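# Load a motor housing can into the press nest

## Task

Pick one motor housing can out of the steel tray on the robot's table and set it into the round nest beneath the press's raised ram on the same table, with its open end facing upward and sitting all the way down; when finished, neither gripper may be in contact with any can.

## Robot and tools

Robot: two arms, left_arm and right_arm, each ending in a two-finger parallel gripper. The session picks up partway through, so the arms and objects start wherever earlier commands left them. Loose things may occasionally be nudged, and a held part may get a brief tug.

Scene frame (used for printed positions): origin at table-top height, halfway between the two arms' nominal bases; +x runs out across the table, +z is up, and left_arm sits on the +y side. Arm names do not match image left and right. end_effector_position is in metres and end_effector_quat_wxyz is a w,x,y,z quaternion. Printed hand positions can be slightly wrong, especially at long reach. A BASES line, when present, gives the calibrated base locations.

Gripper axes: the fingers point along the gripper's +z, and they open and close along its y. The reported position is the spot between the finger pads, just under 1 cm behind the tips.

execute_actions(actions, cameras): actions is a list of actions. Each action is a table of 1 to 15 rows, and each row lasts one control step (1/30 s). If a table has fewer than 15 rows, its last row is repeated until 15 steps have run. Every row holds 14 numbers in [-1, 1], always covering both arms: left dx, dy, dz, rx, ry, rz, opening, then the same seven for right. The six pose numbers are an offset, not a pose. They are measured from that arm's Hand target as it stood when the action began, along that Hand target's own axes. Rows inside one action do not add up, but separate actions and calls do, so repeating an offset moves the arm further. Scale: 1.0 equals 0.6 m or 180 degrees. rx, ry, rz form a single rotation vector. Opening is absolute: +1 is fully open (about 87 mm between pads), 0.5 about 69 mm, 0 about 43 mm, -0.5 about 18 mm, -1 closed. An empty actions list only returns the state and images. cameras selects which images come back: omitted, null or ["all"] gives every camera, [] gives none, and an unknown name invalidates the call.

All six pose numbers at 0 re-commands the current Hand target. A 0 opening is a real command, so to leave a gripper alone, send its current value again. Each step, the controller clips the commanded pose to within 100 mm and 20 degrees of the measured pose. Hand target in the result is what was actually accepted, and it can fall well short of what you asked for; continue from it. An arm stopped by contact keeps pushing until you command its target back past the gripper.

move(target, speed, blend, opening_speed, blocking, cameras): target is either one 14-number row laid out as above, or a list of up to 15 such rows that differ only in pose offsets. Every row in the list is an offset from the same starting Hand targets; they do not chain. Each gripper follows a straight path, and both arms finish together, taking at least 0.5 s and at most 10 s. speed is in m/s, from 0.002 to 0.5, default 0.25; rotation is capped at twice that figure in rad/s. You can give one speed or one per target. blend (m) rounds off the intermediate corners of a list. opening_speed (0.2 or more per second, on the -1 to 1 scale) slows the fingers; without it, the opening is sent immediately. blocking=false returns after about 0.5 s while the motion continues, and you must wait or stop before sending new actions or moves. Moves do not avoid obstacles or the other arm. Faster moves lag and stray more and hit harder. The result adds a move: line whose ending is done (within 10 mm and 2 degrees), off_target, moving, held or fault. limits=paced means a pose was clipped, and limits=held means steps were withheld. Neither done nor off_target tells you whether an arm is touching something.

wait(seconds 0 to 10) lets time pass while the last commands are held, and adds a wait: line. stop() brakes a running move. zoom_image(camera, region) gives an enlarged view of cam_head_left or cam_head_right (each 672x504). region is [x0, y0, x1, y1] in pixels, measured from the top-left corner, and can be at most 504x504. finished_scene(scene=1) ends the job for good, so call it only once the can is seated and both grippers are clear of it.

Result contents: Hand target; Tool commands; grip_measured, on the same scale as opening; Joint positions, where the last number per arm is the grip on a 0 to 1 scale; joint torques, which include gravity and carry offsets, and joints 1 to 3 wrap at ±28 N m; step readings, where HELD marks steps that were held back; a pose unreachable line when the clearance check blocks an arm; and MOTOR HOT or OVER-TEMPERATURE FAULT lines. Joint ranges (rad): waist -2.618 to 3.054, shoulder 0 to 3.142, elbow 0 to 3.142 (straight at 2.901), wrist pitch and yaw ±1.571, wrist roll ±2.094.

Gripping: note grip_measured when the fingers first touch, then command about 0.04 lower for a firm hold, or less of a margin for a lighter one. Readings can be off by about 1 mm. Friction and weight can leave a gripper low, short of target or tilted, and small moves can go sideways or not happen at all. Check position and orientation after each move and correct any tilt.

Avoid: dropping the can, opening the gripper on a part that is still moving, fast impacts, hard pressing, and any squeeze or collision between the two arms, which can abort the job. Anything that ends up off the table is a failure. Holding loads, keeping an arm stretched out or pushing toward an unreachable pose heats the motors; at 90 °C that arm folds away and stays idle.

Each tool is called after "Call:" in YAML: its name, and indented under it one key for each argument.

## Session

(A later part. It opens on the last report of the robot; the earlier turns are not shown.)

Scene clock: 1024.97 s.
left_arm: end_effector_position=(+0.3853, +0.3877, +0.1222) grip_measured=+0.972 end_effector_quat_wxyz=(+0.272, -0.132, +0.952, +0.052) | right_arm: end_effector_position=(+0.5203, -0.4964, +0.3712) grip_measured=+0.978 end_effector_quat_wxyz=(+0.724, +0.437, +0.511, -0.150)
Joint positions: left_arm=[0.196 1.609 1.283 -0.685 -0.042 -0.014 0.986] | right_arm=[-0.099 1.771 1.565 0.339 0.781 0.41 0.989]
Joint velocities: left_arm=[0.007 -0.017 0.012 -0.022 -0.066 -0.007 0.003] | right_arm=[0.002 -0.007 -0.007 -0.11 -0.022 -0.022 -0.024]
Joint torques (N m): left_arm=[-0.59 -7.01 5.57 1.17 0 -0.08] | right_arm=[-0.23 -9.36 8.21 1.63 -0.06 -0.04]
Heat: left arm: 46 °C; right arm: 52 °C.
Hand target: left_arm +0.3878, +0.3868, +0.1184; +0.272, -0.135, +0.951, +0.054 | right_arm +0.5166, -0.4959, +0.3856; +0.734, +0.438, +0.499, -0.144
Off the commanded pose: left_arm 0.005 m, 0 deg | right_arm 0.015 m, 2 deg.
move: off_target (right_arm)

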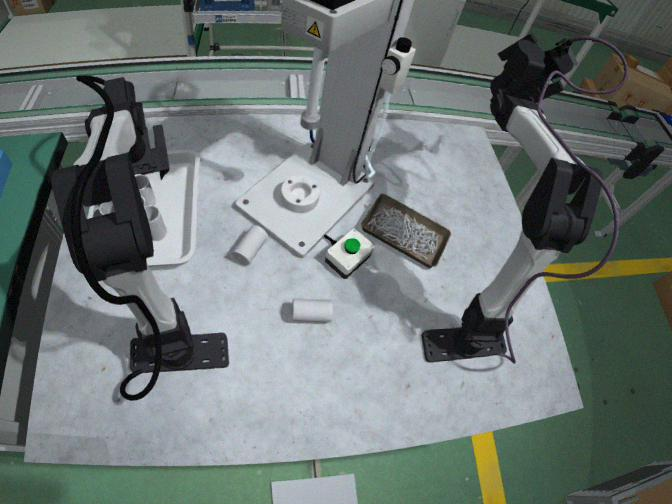

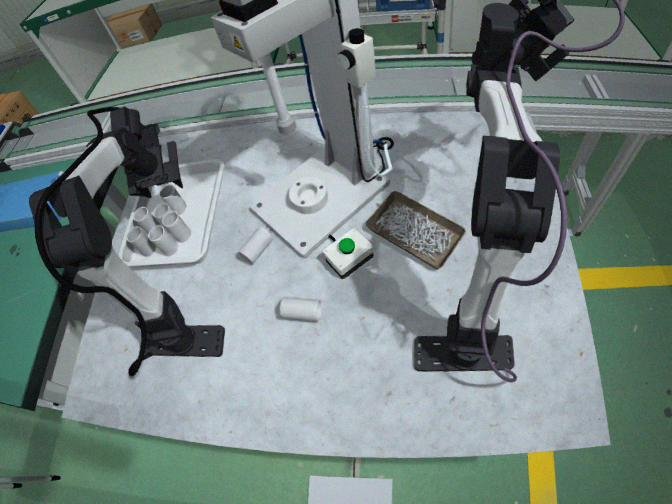

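Call:
move:
  target:
    - [-0.006,0.024,0.005,0,0,0,1,0,0,0,0,0,0,1]
    - [-0.007,0.018,0.123,0,0,0,1,0,0,0,0,0,0,1]
  speed: 0.06

Call:
zoom_image:
  camera: "cam_head_right"
  region: [110, 140, 230, 260]

Call:
zoom_image:
  camera: "cam_head_left"
  region: [80, 120, 200, 240]

Scene clock: 1032.57 s.
left_arm: end_effector_position=(+0.4233, +0.4125, +0.0637) grip_measured=+0.972 end_effector_quat_wxyz=(+0.274, -0.139, +0.950, +0.058) | right_arm: end_effector_position=(+0.5203, -0.4964, +0.3712) grip_measured=+0.978 end_effector_quat_wxyz=(+0.724, +0.437, +0.511, -0.150)
Joint positions: left_arm=[0.231 1.807 1.27 -0.467 -0.039 0.003 0.986] | right_arm=[-0.099 1.771 1.565 0.339 0.781 0.41 0.989]
Joint velocities: left_arm=[-0.002 0.017 0.012 0.022 -0.051 0.007 -0.013] | right_arm=[0.017 -0.007 0.007 -0.037 0.007 -0.007 -0.008]
Joint torques (N m): left_arm=[0.1 -8.38 5.16 1.17 0.17 0.14] | right_arm=[-0.23 -9.35 8.21 1.63 -0.06 -0.04]
Heat: left arm: 45 °C; right arm: 52 °C.
Hand target: left_arm +0.4240, +0.4118, +0.0573; +0.272, -0.135, +0.951, +0.055 | right_arm +0.5166, -0.4959, +0.3856; +0.734, +0.438, +0.499, -0.144
Off the commanded pose: left_arm 0.006 m, 1 deg | right_arm 0.015 m, 2 deg.
move: off_target (right_arm)

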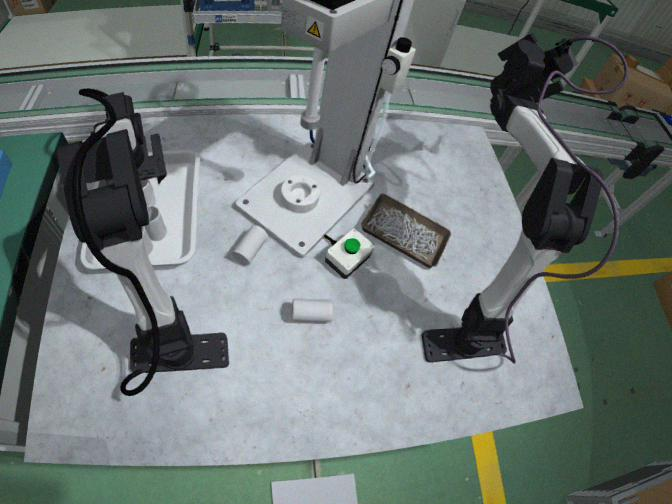

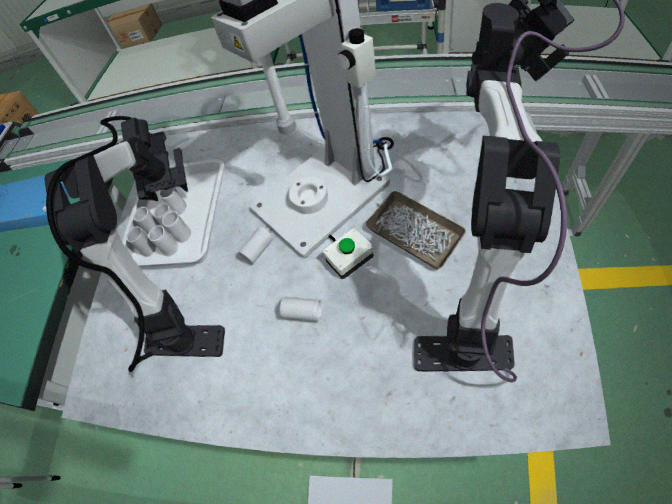

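Scaled by 4.200.

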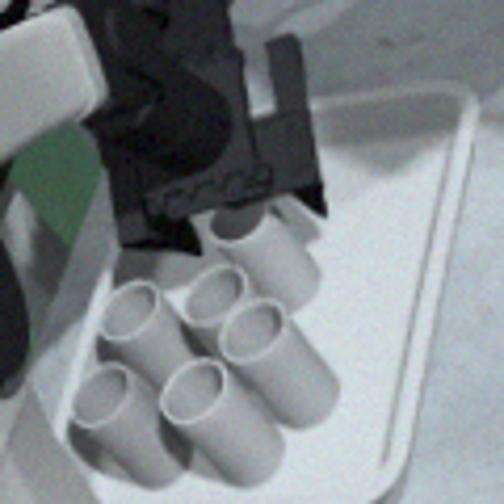

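Scaled by 4.200.

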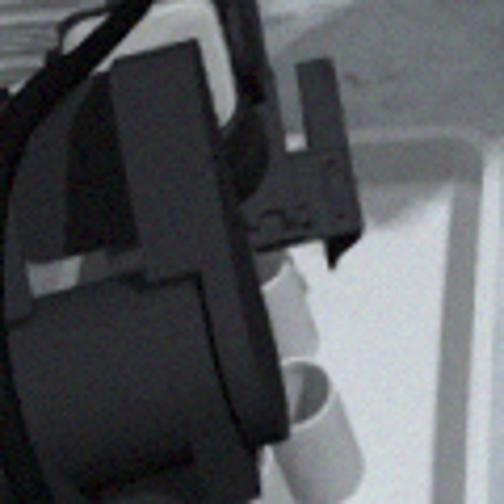

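Call:
move:
  target: [0,0,0,0,0,0,-0.14,0,0,0,0,0,0,1]
  opening_speed: 0.5

Call:
zoom_image:
  camera: "cam_head_right"
  region: [110, 140, 230, 260]

Call:
zoom_image:
  camera: "cam_head_left"
  region: [80, 120, 200, 240]

Scene clock: 1037.93 s.
left_arm: end_effector_position=(+0.4239, +0.4118, +0.0639) grip_measured=-0.056 end_effector_quat_wxyz=(+0.275, -0.139, +0.950, +0.056) | right_arm: end_effector_position=(+0.5203, -0.4964, +0.3712) grip_measured=+0.978 end_effector_quat_wxyz=(+0.724, +0.437, +0.511, -0.150)
Joint positions: left_arm=[0.231 1.807 1.27 -0.465 -0.034 0.003 0.472] | right_arm=[-0.099 1.771 1.565 0.339 0.781 0.41 0.989]
Joint velocities: left_arm=[-0.012 0.002 0.012 0.066 -0.081 -0.007 0.001] | right_arm=[-0.017 0.007 -0.002 -0.022 0.037 -0.051 -0.003]
Joint torques (N m): left_arm=[0.17 -8.32 5.15 1.19 0.14 0.16] | right_arm=[-0.23 -9.35 8.21 1.63 -0.06 -0.04]
Heat: left arm: 44 °C; right arm: 53 °C.
Hand target: left_arm +0.4241, +0.4119, +0.0574; +0.272, -0.135, +0.951, +0.055 | right_arm +0.5166, -0.4959, +0.3856; +0.734, +0.438, +0.499, -0.144
Off the commanded pose: left_arm 0.007 m, 1 deg | right_arm 0.015 m, 2 deg.
move: off_target (right_arm)

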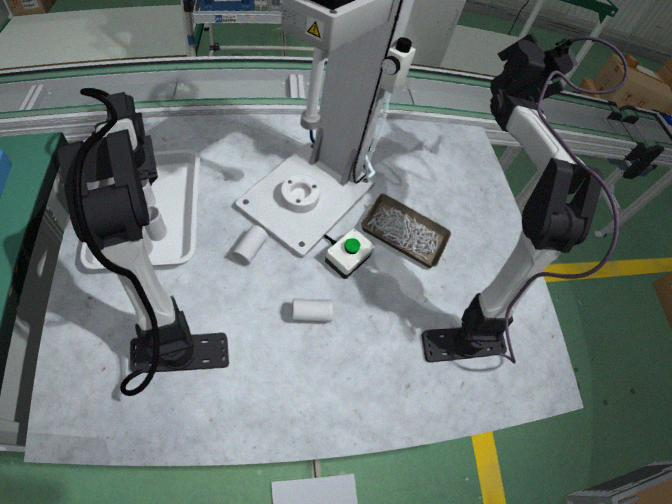

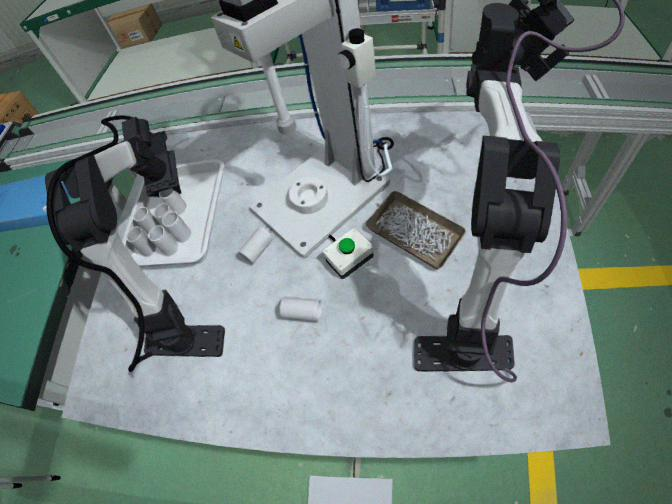

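Scaled by 4.200.

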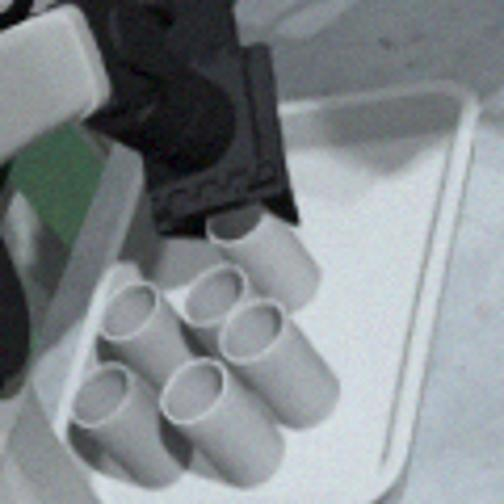

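Scaled by 4.200.

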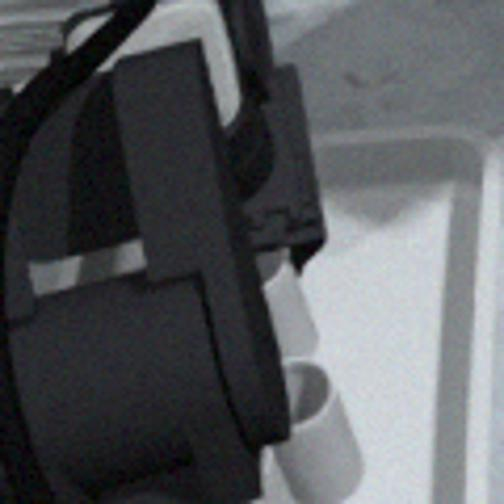

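Call:
move:
  target: [-0.105,0.007,-0.170,0,0,0,-0.22,0,0,0,0,0,0,1]
  speed: 0.08

Call:
zoom_image:
  camera: "cam_head_right"
  region: [90, 100, 250, 260]

Call:
zoom_image:
  camera: "cam_head_left"
  region: [70, 100, 230, 260]

Scene clock: 1042.90 s.
left_arm: end_effector_position=(+0.4206, +0.4109, +0.1575) grip_measured=-0.056 end_effector_quat_wxyz=(+0.249, -0.139, +0.957, +0.053) | right_arm: end_effector_position=(+0.5203, -0.4964, +0.3712) grip_measured=+0.978 end_effector_quat_wxyz=(+0.724, +0.437, +0.511, -0.150)
Joint positions: left_arm=[0.231 1.807 1.667 -0.918 -0.034 0.003 0.472] | right_arm=[-0.099 1.771 1.565 0.339 0.781 0.41 0.989]
Joint velocities: left_arm=[0.002 0.007 0.002 0.022 -0.051 -0.051 -0.013] | right_arm=[-0.002 0.007 0.002 -0.007 -0.007 -0.007 -0.024]
Joint torques (N m): left_arm=[-0.09 -11.93 8.72 0.92 0.13 0.11] | right_arm=[-0.23 -9.36 8.21 1.63 -0.06 -0.04]
Heat: left arm: 45 °C; right arm: 53 °C.
Hand target: left_arm +0.4252, +0.4112, +0.1774; +0.272, -0.135, +0.951, +0.055 | right_arm +0.5166, -0.4959, +0.3856; +0.734, +0.438, +0.499, -0.144
Off the commanded pose: left_arm 0.020 m, 3 deg | right_arm 0.015 m, 2 deg.
move: off_target (left_arm, right_arm)

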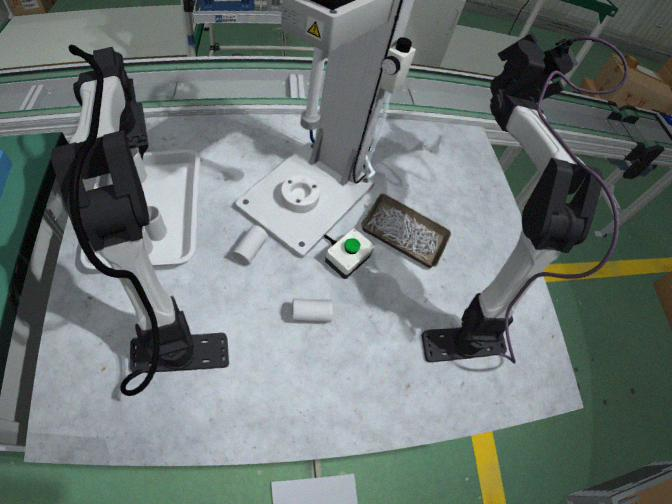

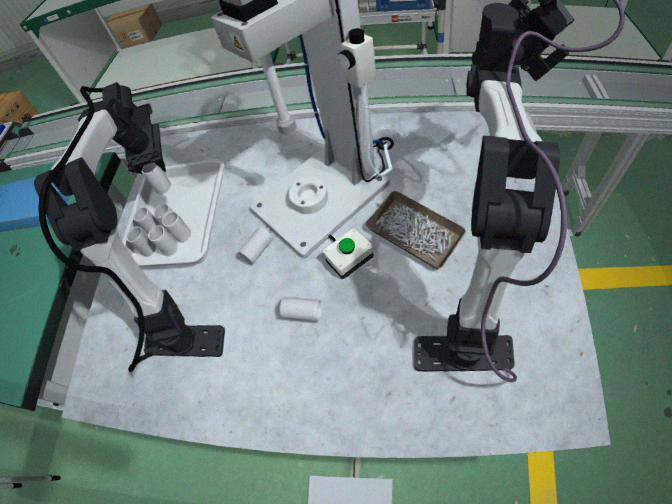

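Scaled by 3.150.

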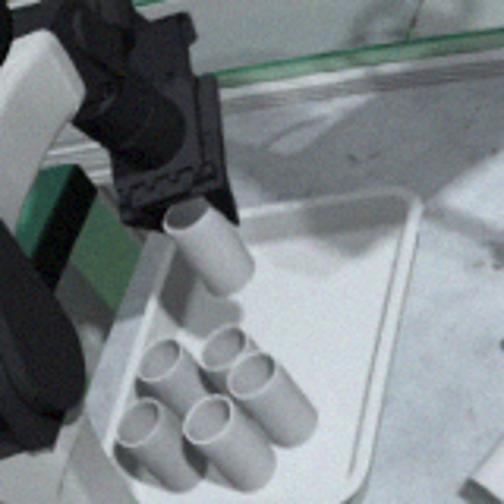

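Scaled by 3.150.

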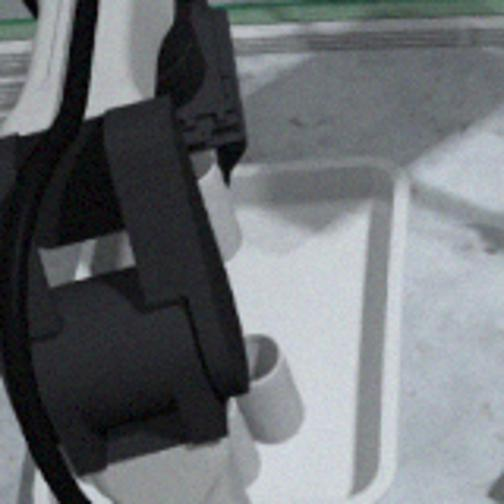

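Call:
move:
  target: [0.182,-0.543,-0.124,0.142,-0.008,0.226,-0.22,0,0,0,0,0,0,1]
  speed: 0.15

Call:
zoom_image:
  camera: "cam_head_right"
  region: [220, 100, 380, 260]

Call:
zoom_image:
  camera: "cam_head_left"
  region: [220, 100, 380, 260]

Scene clock: 1061.57 s.
left_arm: end_effector_position=(+0.3910, +0.0851, +0.1657) grip_measured=-0.056 end_effector_quat_wxyz=(+0.259, +0.233, +0.936, -0.050) | right_arm: end_effector_position=(+0.5203, -0.4964, +0.3712) grip_measured=+0.978 end_effector_quat_wxyz=(+0.724, +0.437, +0.511, -0.150)
Joint positions: left_arm=[-0.569 1.807 1.693 -0.925 -0.042 -0.017 0.472] | right_arm=[-0.099 1.771 1.565 0.339 0.781 0.41 0.989]
Joint velocities: left_arm=[-0.007 0.002 0.007 -0.095 -0.022 -0.037 0.004] | right_arm=[-0.002 -0.007 -0.007 0.007 0.066 -0.022 -0.003]
Joint torques (N m): left_arm=[-3.79 -8.51 9.24 1.1 0.52 0.13] | right_arm=[-0.23 -9.35 8.21 1.63 -0.06 -0.04]
Heat: left arm: 48 °C; right arm: 53 °C.
Hand target: left_arm +0.3888, +0.0571, +0.1745; +0.268, +0.260, +0.924, -0.079 | right_arm +0.5166, -0.4959, +0.3856; +0.734, +0.438, +0.499, -0.144
Off the commanded pose: left_arm 0.025 m, 4 deg | right_arm 0.015 m, 2 deg.
move: off_target (left_arm, right_arm)

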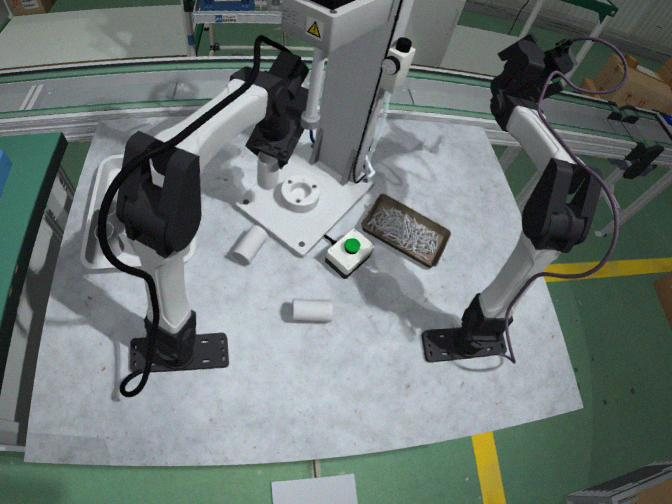

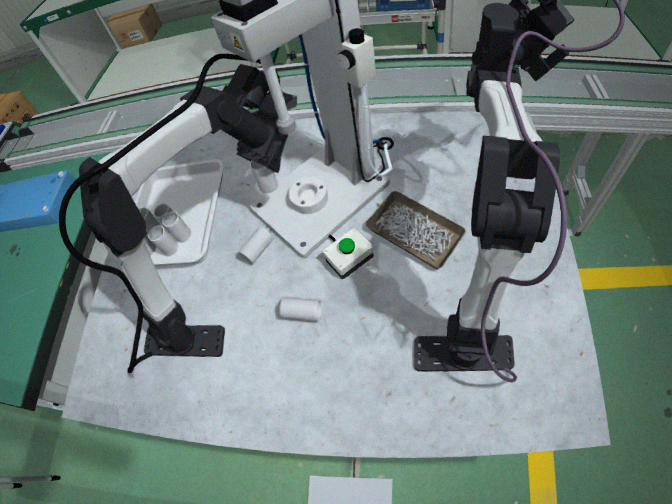

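Scaled by 3.150.

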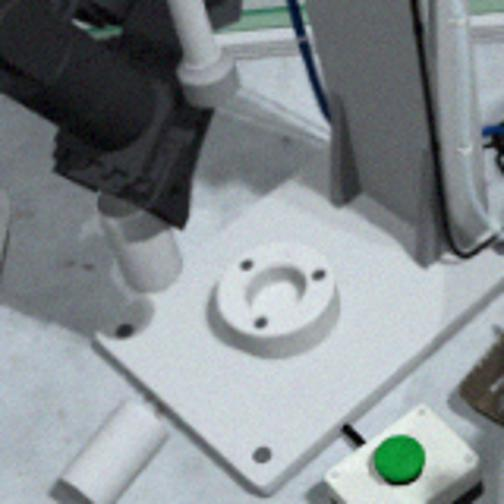

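Scaled by 3.150.

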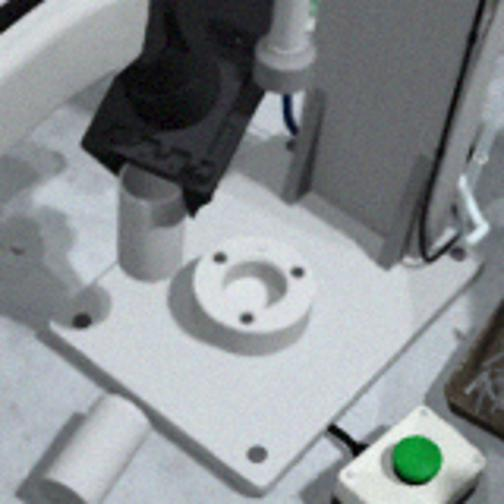

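Call:
move:
  target: [-0.101,-0.048,0.081,0,-0.011,0,-0.22,0,0,0,0,0,0,1]
  speed: 0.08

Call:
zoom_image:
  camera: "cam_head_right"
  region: [240, 120, 360, 240]

Call:
zoom_image:
  camera: "cam_head_left"
  region: [240, 120, 360, 240]

Scene clock: 1072.60 s.
left_arm: end_effector_position=(+0.4403, +0.0538, +0.1596) grip_measured=-0.056 end_effector_quat_wxyz=(+0.258, +0.226, +0.939, -0.032) | right_arm: end_effector_position=(+0.5203, -0.4964, +0.3712) grip_measured=+0.978 end_effector_quat_wxyz=(+0.724, +0.437, +0.511, -0.150)
Joint positions: left_arm=[-0.59 2.069 2.032 -1.014 -0.09 -0.041 0.472] | right_arm=[-0.099 1.771 1.565 0.339 0.781 0.41 0.989]
Joint velocities: left_arm=[-0.017 -0.007 0.012 0.037 -0.022 -0.007 0.001] | right_arm=[-0.002 0.007 -0.002 -0.051 -0.007 0.007 -0.018]
Joint torques (N m): left_arm=[-7.53 -8.9 9.29 1.67 0.66 -0.21] | right_arm=[-0.23 -9.36 8.21 1.63 -0.06 -0.04]
Heat: left arm: 49 °C; right arm: 53 °C.
Hand target: left_arm +0.4388, -0.0078, +0.1639; +0.283, +0.258, +0.920, -0.085 | right_arm +0.5166, -0.4959, +0.3856; +0.734, +0.438, +0.499, -0.144
Off the commanded pose: left_arm 0.062 m, 8 deg | right_arm 0.015 m, 2 deg.
move: off_target (left_arm, right_arm)

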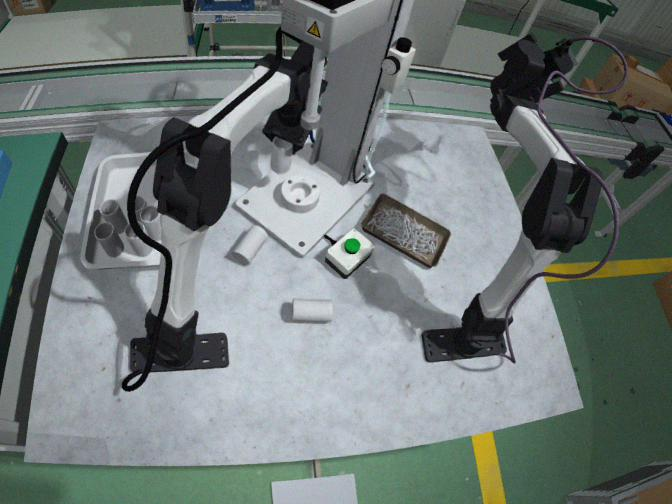

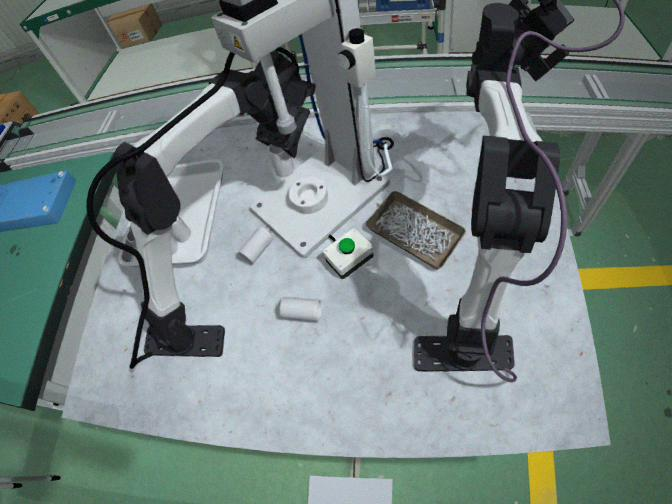

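Scaled by 4.200.

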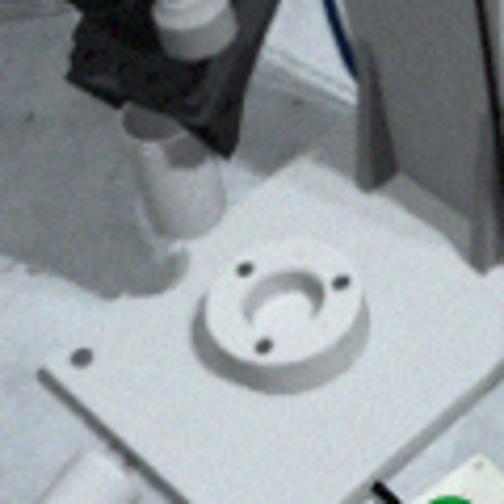

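Scaled by 4.200.

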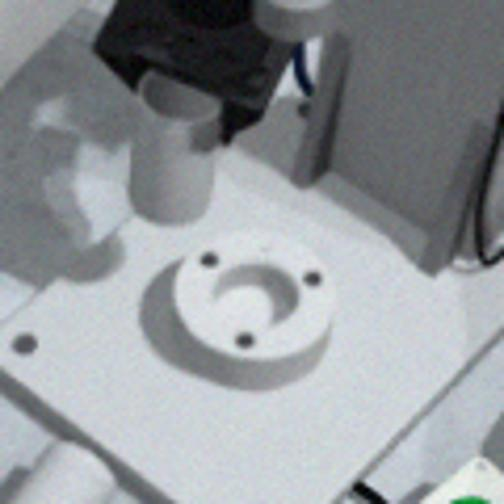

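Call:
move:
  target:
    - [0.124,0.089,-0.086,0,0,0,-0.22,0,0,0,0,0,0,1]
    - [0.171,0.09,-0.017,0,0,0,-0.22,0,0,0,0,0,0,1]
  speed: 0.08

Call:
zoom_image:
  camera: "cam_head_right"
  region: [220, 60, 380, 220]

Call:
zoom_image:
  camera: "cam_head_left"
  region: [220, 60, 380, 220]

Scene clock: 1084.67 s.
left_arm: end_effector_position=(+0.3860, +0.0876, +0.1028) grip_measured=-0.056 end_effector_quat_wxyz=(+0.261, +0.258, +0.928, -0.074) | right_arm: end_effector_position=(+0.5203, -0.4964, +0.3712) grip_measured=+0.978 end_effector_quat_wxyz=(+0.724, +0.437, +0.511, -0.150)
Joint positions: left_arm=[-0.546 1.772 1.393 -0.644 0.028 0.041 0.472] | right_arm=[-0.099 1.771 1.565 0.339 0.781 0.41 0.989]
Joint velocities: left_arm=[-0.002 0.007 0.017 0.037 0.007 -0.007 0.006] | right_arm=[-0.002 -0.002 0.002 0.007 0.022 -0.007 0.008]
Joint torques (N m): left_arm=[0.68 -12.97 5.74 1.18 0.22 0.17] | right_arm=[-0.23 -9.35 8.21 1.62 -0.06 -0.04]
Heat: left arm: 50 °C; right arm: 53 °C.
Hand target: left_arm +0.3904, +0.0866, +0.1171; +0.285, +0.259, +0.919, -0.082 | right_arm +0.5166, -0.4959, +0.3856; +0.734, +0.438, +0.499, -0.144
Off the commanded pose: left_arm 0.012 m, 3 deg | right_arm 0.015 m, 2 deg.
move: off_target (left_arm, right_arm)

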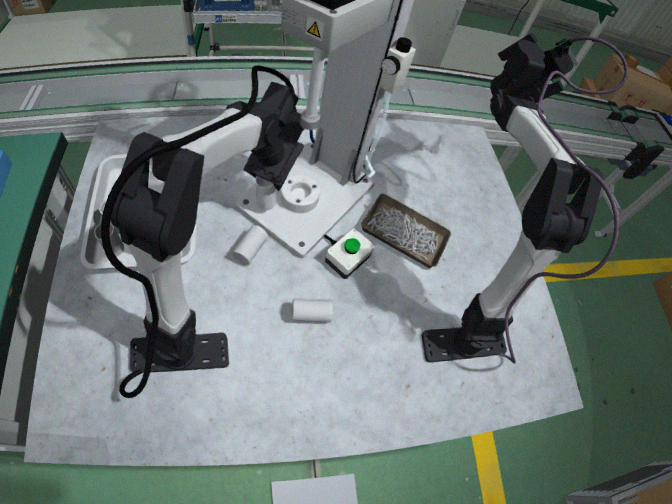

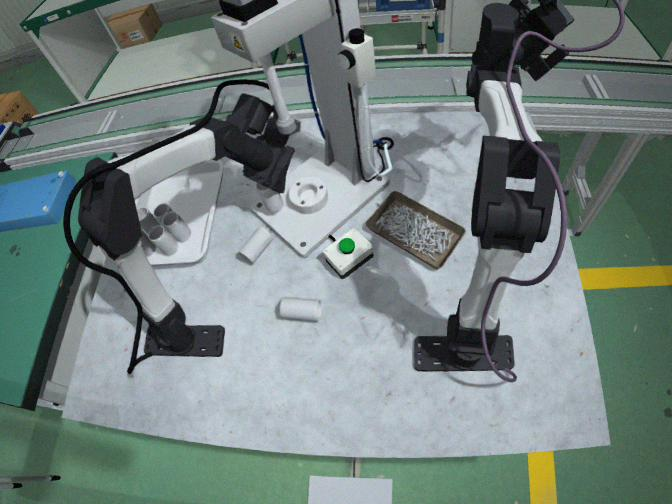

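Scaled by 3.150.

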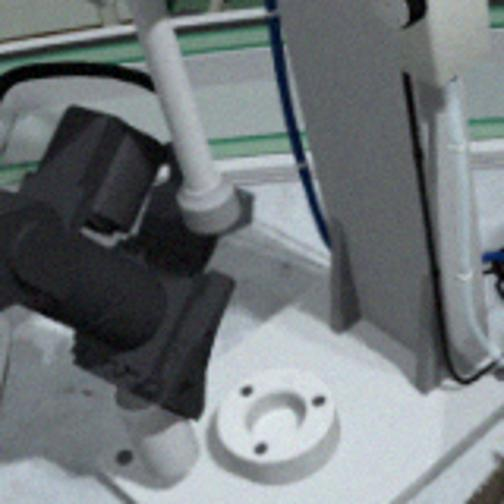

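Scaled by 3.150.

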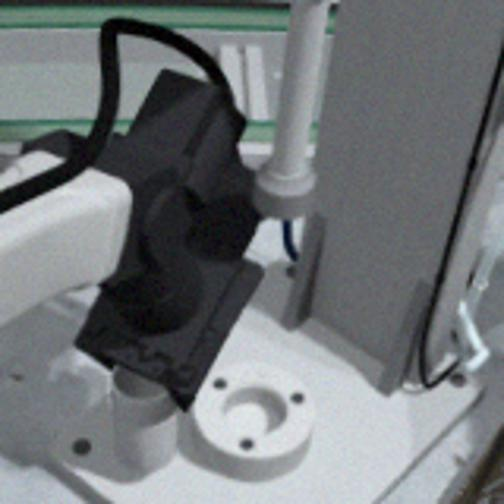

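Call:
move:
  target:
    - [0.024,0.045,-0.117,0,0,0,-0.22,0,0,0,0,0,0,1]
    - [0.001,0.187,-0.098,-0.052,-0.007,-0.066,-0.22,0,0,0,0,0,0,1]
  speed: 0.12

Call:
zoom_image:
  camera: "cam_head_right"
  region: [180, 80, 340, 240]

Call:
zoom_image:
  camera: "cam_head_left"
  region: [160, 80, 320, 240]

Scene clock: 1100.47 s.
left_arm: end_effector_position=(+0.4076, +0.2007, +0.1557) grip_measured=-0.056 end_effector_quat_wxyz=(+0.284, +0.148, +0.947, -0.036) | right_arm: end_effector_position=(+0.5203, -0.4964, +0.3712) grip_measured=+0.978 end_effector_quat_wxyz=(+0.724, +0.437, +0.511, -0.150)
Joint positions: left_arm=[-0.267 1.658 1.46 -0.793 0.036 0.085 0.472] | right_arm=[-0.099 1.771 1.565 0.339 0.781 0.41 0.989]
Joint velocities: left_arm=[-0.012 0.007 0.002 0.022 -0.007 -0.007 -0.004] | right_arm=[-0.007 0.012 -0.012 0.007 -0.007 -0.007 -0.013]
Joint torques (N m): left_arm=[0.4 -7.54 9.13 1.3 0.02 -0.09] | right_arm=[-0.23 -9.36 8.21 1.63 -0.06 -0.04]
Heat: left arm: 47 °C; right arm: 53 °C.
Hand target: left_arm +0.4220, +0.2004, +0.1674; +0.308, +0.139, +0.941, -0.033 | right_arm +0.5166, -0.4959, +0.3856; +0.734, +0.438, +0.499, -0.144
Off the commanded pose: left_arm 0.016 m, 3 deg | right_arm 0.015 m, 2 deg.
move: off_target (left_arm, right_arm)

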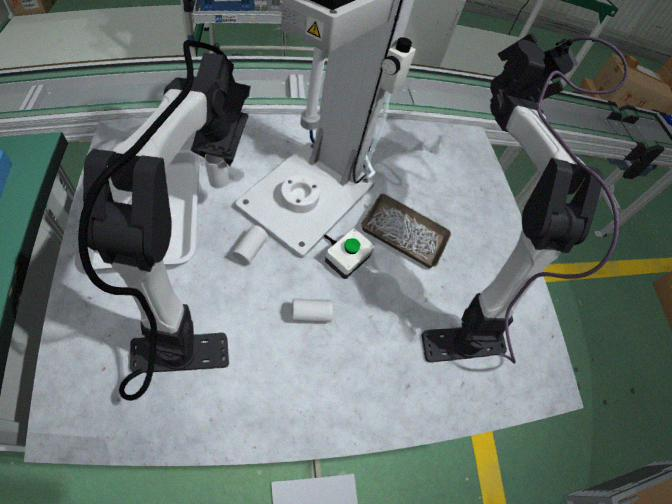

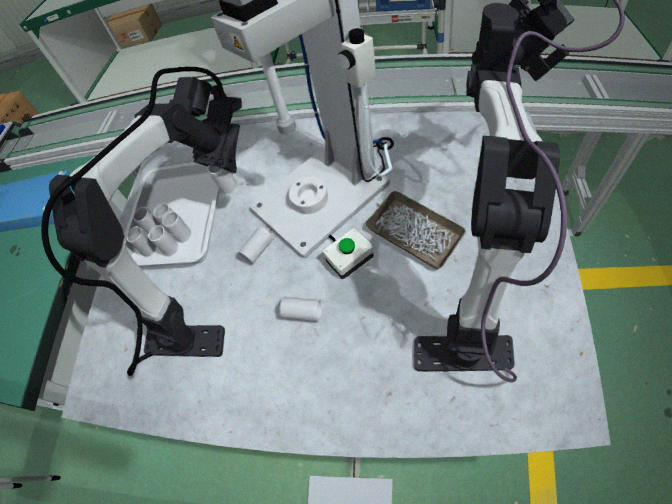

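Scaled by 3.150.

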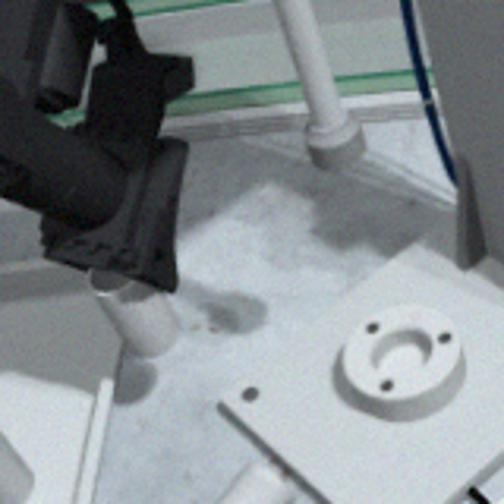

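Scaled by 3.150.

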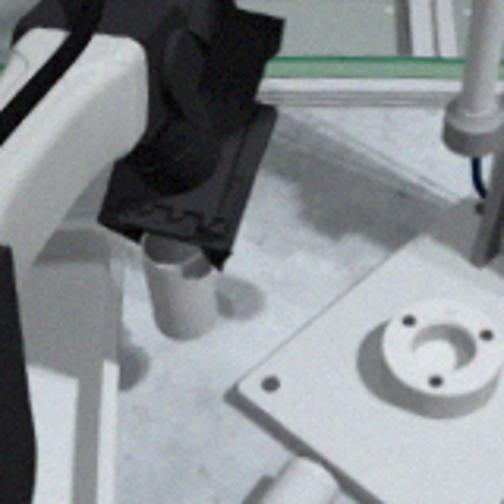

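Call:
move:
  target:
    - [-0.044,0.051,0.033,0,0,0,-0.22,0,0,0,0,0,0,1]
    - [0.032,0.048,0.137,0,0,0,-0.22,0,0,0,0,0,0,1]
  speed: 0.08

Call:
zoom_image:
  camera: "cam_head_right"
  region: [180, 100, 340, 260]

Call:
zoom_image:
  camera: "cam_head_left"
  region: [160, 100, 320, 260]

Scene clock: 1111.17 s.
left_arm: end_effector_position=(+0.4562, +0.2211, +0.0907) grip_measured=-0.056 end_effector_quat_wxyz=(+0.300, +0.137, +0.943, -0.029) | right_arm: end_effector_position=(+0.5203, -0.4964, +0.3712) grip_measured=+0.978 end_effector_quat_wxyz=(+0.724, +0.437, +0.511, -0.150)
Joint positions: left_arm=[-0.194 1.818 1.375 -0.517 0.058 0.129 0.472] | right_arm=[-0.099 1.771 1.565 0.339 0.781 0.41 0.989]
Joint velocities: left_arm=[-0.007 -0.002 0.002 0.007 0.007 -0.037 0.001] | right_arm=[0.012 -0.002 -0.017 0.051 -0.007 0.037 0.003]
Joint torques (N m): left_arm=[0.66 -9.18 5.97 1.33 0.24 0.16] | right_arm=[-0.23 -9.36 8.21 1.63 -0.06 -0.04]
Heat: left arm: 48 °C; right arm: 53 °C.
Hand target: left_arm +0.4612, +0.2222, +0.0897; +0.308, +0.140, +0.941, -0.032 | right_arm +0.5166, -0.4959, +0.3856; +0.734, +0.438, +0.499, -0.144
Off the commanded pose: left_arm 0.006 m, 1 deg | right_arm 0.015 m, 2 deg.
move: off_target (right_arm)

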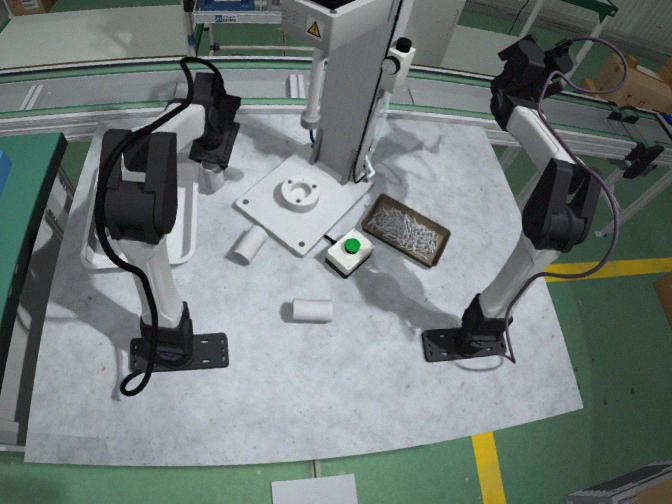

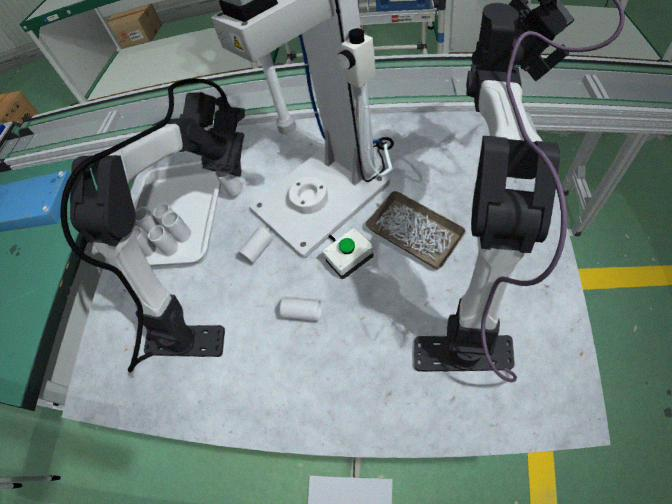

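Scaled by 3.150.

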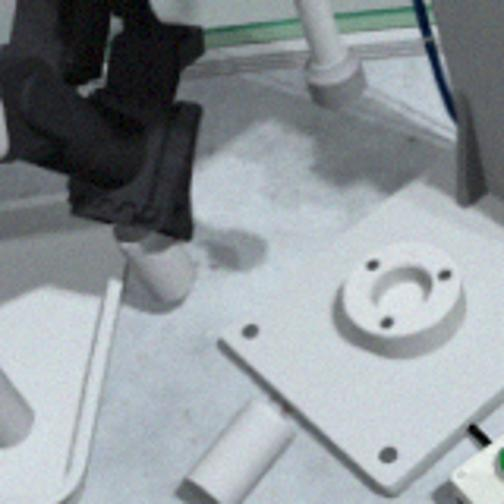

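Scaled by 3.150.

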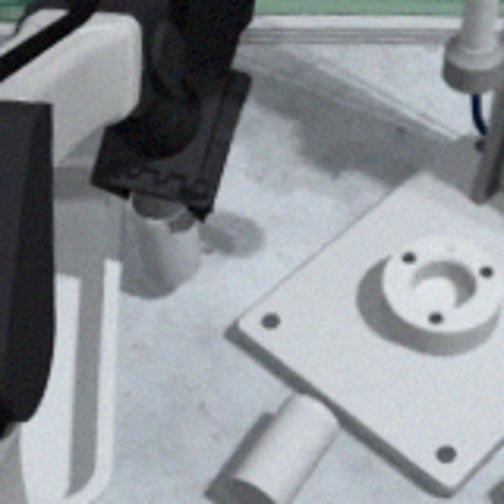

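Call:
move:
  target: [0.028,-0.001,0.038,0,0.015,0,-0.22,0,0,0,0,0,0,1]
  speed: 0.04

Call:
zoom_image:
  camera: "cam_head_right"
  region: [180, 120, 280, 220]

Call:
zoom_image:
  camera: "cam_head_left"
  region: [160, 120, 260, 220]

Scene clock: 1116.17 s.
left_arm: end_effector_position=(+0.4566, +0.2210, +0.0640) grip_measured=-0.056 end_effector_quat_wxyz=(+0.281, +0.138, +0.949, -0.029) | right_arm: end_effector_position=(+0.5203, -0.4964, +0.3712) grip_measured=+0.978 end_effector_quat_wxyz=(+0.724, +0.437, +0.511, -0.150)
Joint positions: left_arm=[-0.194 1.875 1.357 -0.484 0.058 0.13 0.472] | right_arm=[-0.099 1.771 1.565 0.339 0.781 0.41 0.989]
Joint velocities: left_arm=[0.007 -0.002 -0.002 -0.037 -0.066 -0.037 -0.001] | right_arm=[-0.002 -0.017 0.002 -0.051 -0.037 -0.037 -0.008]
Joint torques (N m): left_arm=[0.5 -9.35 5.61 1.3 0.13 0.17] | right_arm=[-0.23 -9.36 8.21 1.63 -0.06 -0.04]
Heat: left arm: 48 °C; right arm: 53 °C.
Hand target: left_arm +0.4608, +0.2228, +0.0611; +0.286, +0.140, +0.948, -0.028 | right_arm +0.5166, -0.4959, +0.3856; +0.734, +0.438, +0.499, -0.144
Off the commanded pose: left_arm 0.005 m, 1 deg | right_arm 0.015 m, 2 deg.
move: off_target (right_arm)

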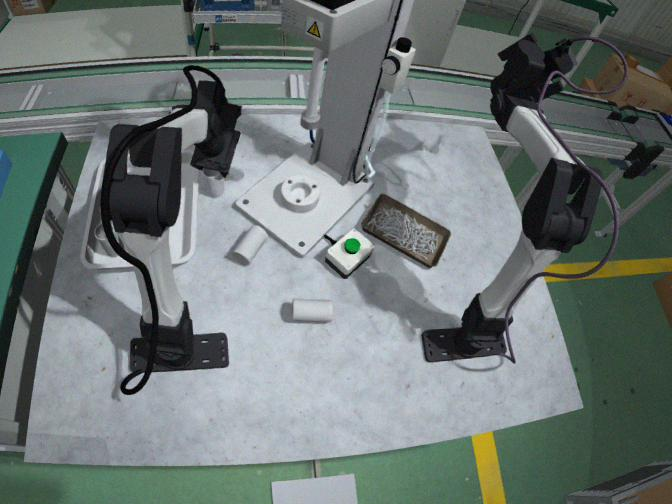

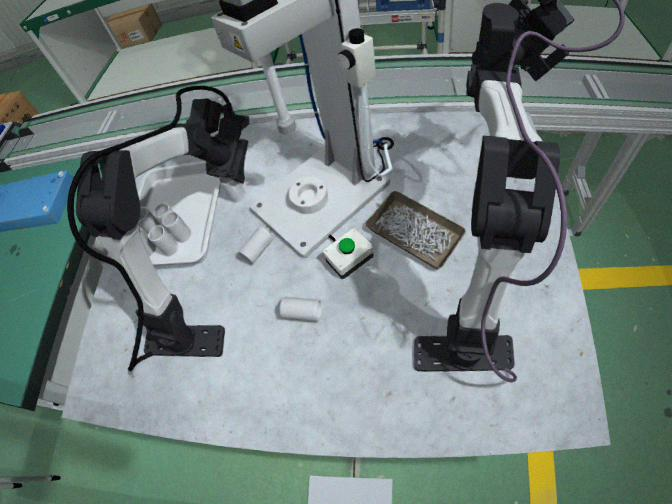

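Scaled by 5.040.

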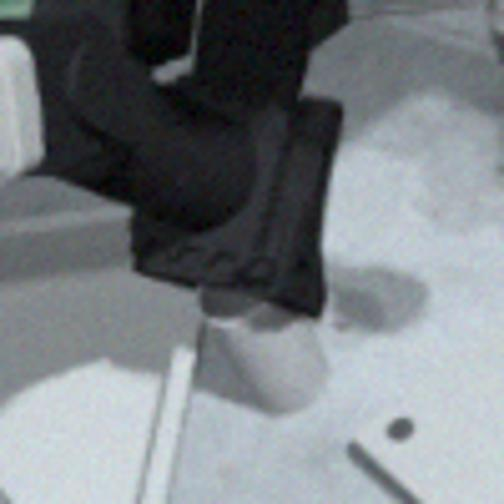

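Scaled by 5.040.

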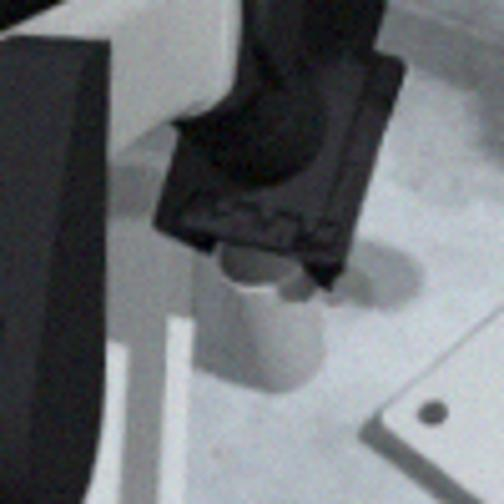

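Call:
move:
  target: [0.008,0,0.011,0,0,0,-0.22,0,0,0,0,0,0,1]
  speed: 0.03
  cameras: []

Call:
move:
  target: [0.004,0,0.0055,0,0,0,-0.22,0,0,0,0,0,0,1]
  speed: 0.03

Call:
zoom_image:
  camera: "cam_head_left"
  region: [160, 120, 260, 220]

Scene clock: 1119.90 s.
left_arm: end_effector_position=(+0.4602, +0.2206, +0.0631) grip_measured=-0.057 end_effector_quat_wxyz=(+0.290, +0.139, +0.947, -0.029) | right_arm: end_effector_position=(+0.5203, -0.4964, +0.3712) grip_measured=+0.978 end_effector_quat_wxyz=(+0.724, +0.437, +0.511, -0.150)
Joint positions: left_arm=[-0.194 1.875 1.346 -0.453 0.058 0.132 0.472] | right_arm=[-0.099 1.771 1.565 0.339 0.781 0.41 0.989]
Joint velocities: left_arm=[0.017 -0.027 -0.007 0.037 0.007 -0.022 -0.001] | right_arm=[0.002 -0.017 0.007 0.007 -0.007 0.066 0.003]
Joint torques (N m): left_arm=[0.53 -8.64 4.67 1.3 0.17 0.16] | right_arm=[-0.23 -9.36 8.21 1.63 -0.06 -0.04]
Heat: left arm: 47 °C; right arm: 53 °C.
Hand target: left_arm +0.4604, +0.2233, +0.0529; +0.286, +0.140, +0.948, -0.028 | right_arm +0.5166, -0.4959, +0.3856; +0.734, +0.438, +0.499, -0.144
Off the commanded pose: left_arm 0.011 m, 1 deg | right_arm 0.015 m, 2 deg.
move: off_target (left_arm, right_arm)
No camera images: "cameras" was empty.

Scene clock: 1120.67 s.
left_arm: end_effector_position=(+0.4621, +0.2204, +0.0631) grip_measured=-0.058 end_effector_quat_wxyz=(+0.295, +0.139, +0.945, -0.029) | right_arm: end_effector_position=(+0.5203, -0.4964, +0.3712) grip_measured=+0.978 end_effector_quat_wxyz=(+0.724, +0.437, +0.511, -0.150)
Joint positions: left_arm=[-0.194 1.875 1.341 -0.438 0.058 0.132 0.471] | right_arm=[-0.099 1.771 1.565 0.339 0.781 0.41 0.989]
Joint velocities: left_arm=[0.007 -0.012 -0.012 0.007 0.007 0.007 0.001] | right_arm=[0.002 -0.007 0.007 -0.022 0.037 -0.095 0.003]
Joint torques (N m): left_arm=[0.59 -8.18 4.11 1.33 0.17 0.14] | right_arm=[-0.23 -9.36 8.21 1.63 -0.06 -0.04]
Heat: left arm: 47 °C; right arm: 53 °C.
Hand target: left_arm +0.4602, +0.2235, +0.0488; +0.286, +0.140, +0.948, -0.028 | right_arm +0.5166, -0.4959, +0.3856; +0.734, +0.438, +0.499, -0.144
Off the commanded pose: left_arm 0.015 m, 1 deg | right_arm 0.015 m, 2 deg.
move: off_target (left_arm, right_arm)

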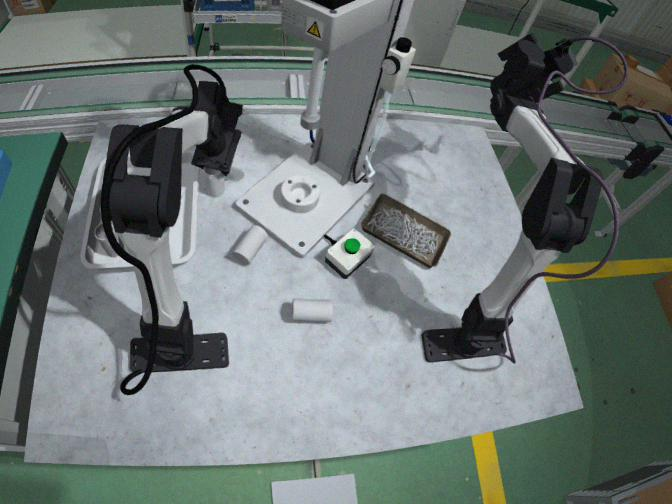

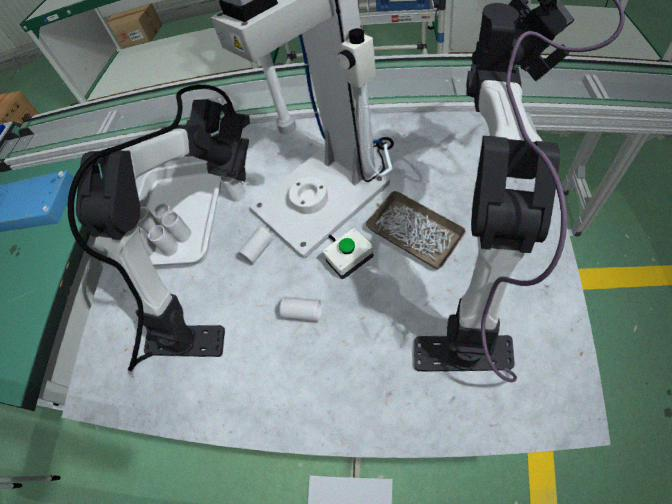

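Scaled by 5.040.

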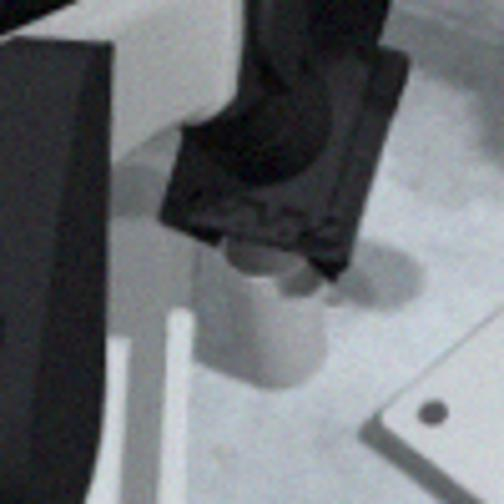

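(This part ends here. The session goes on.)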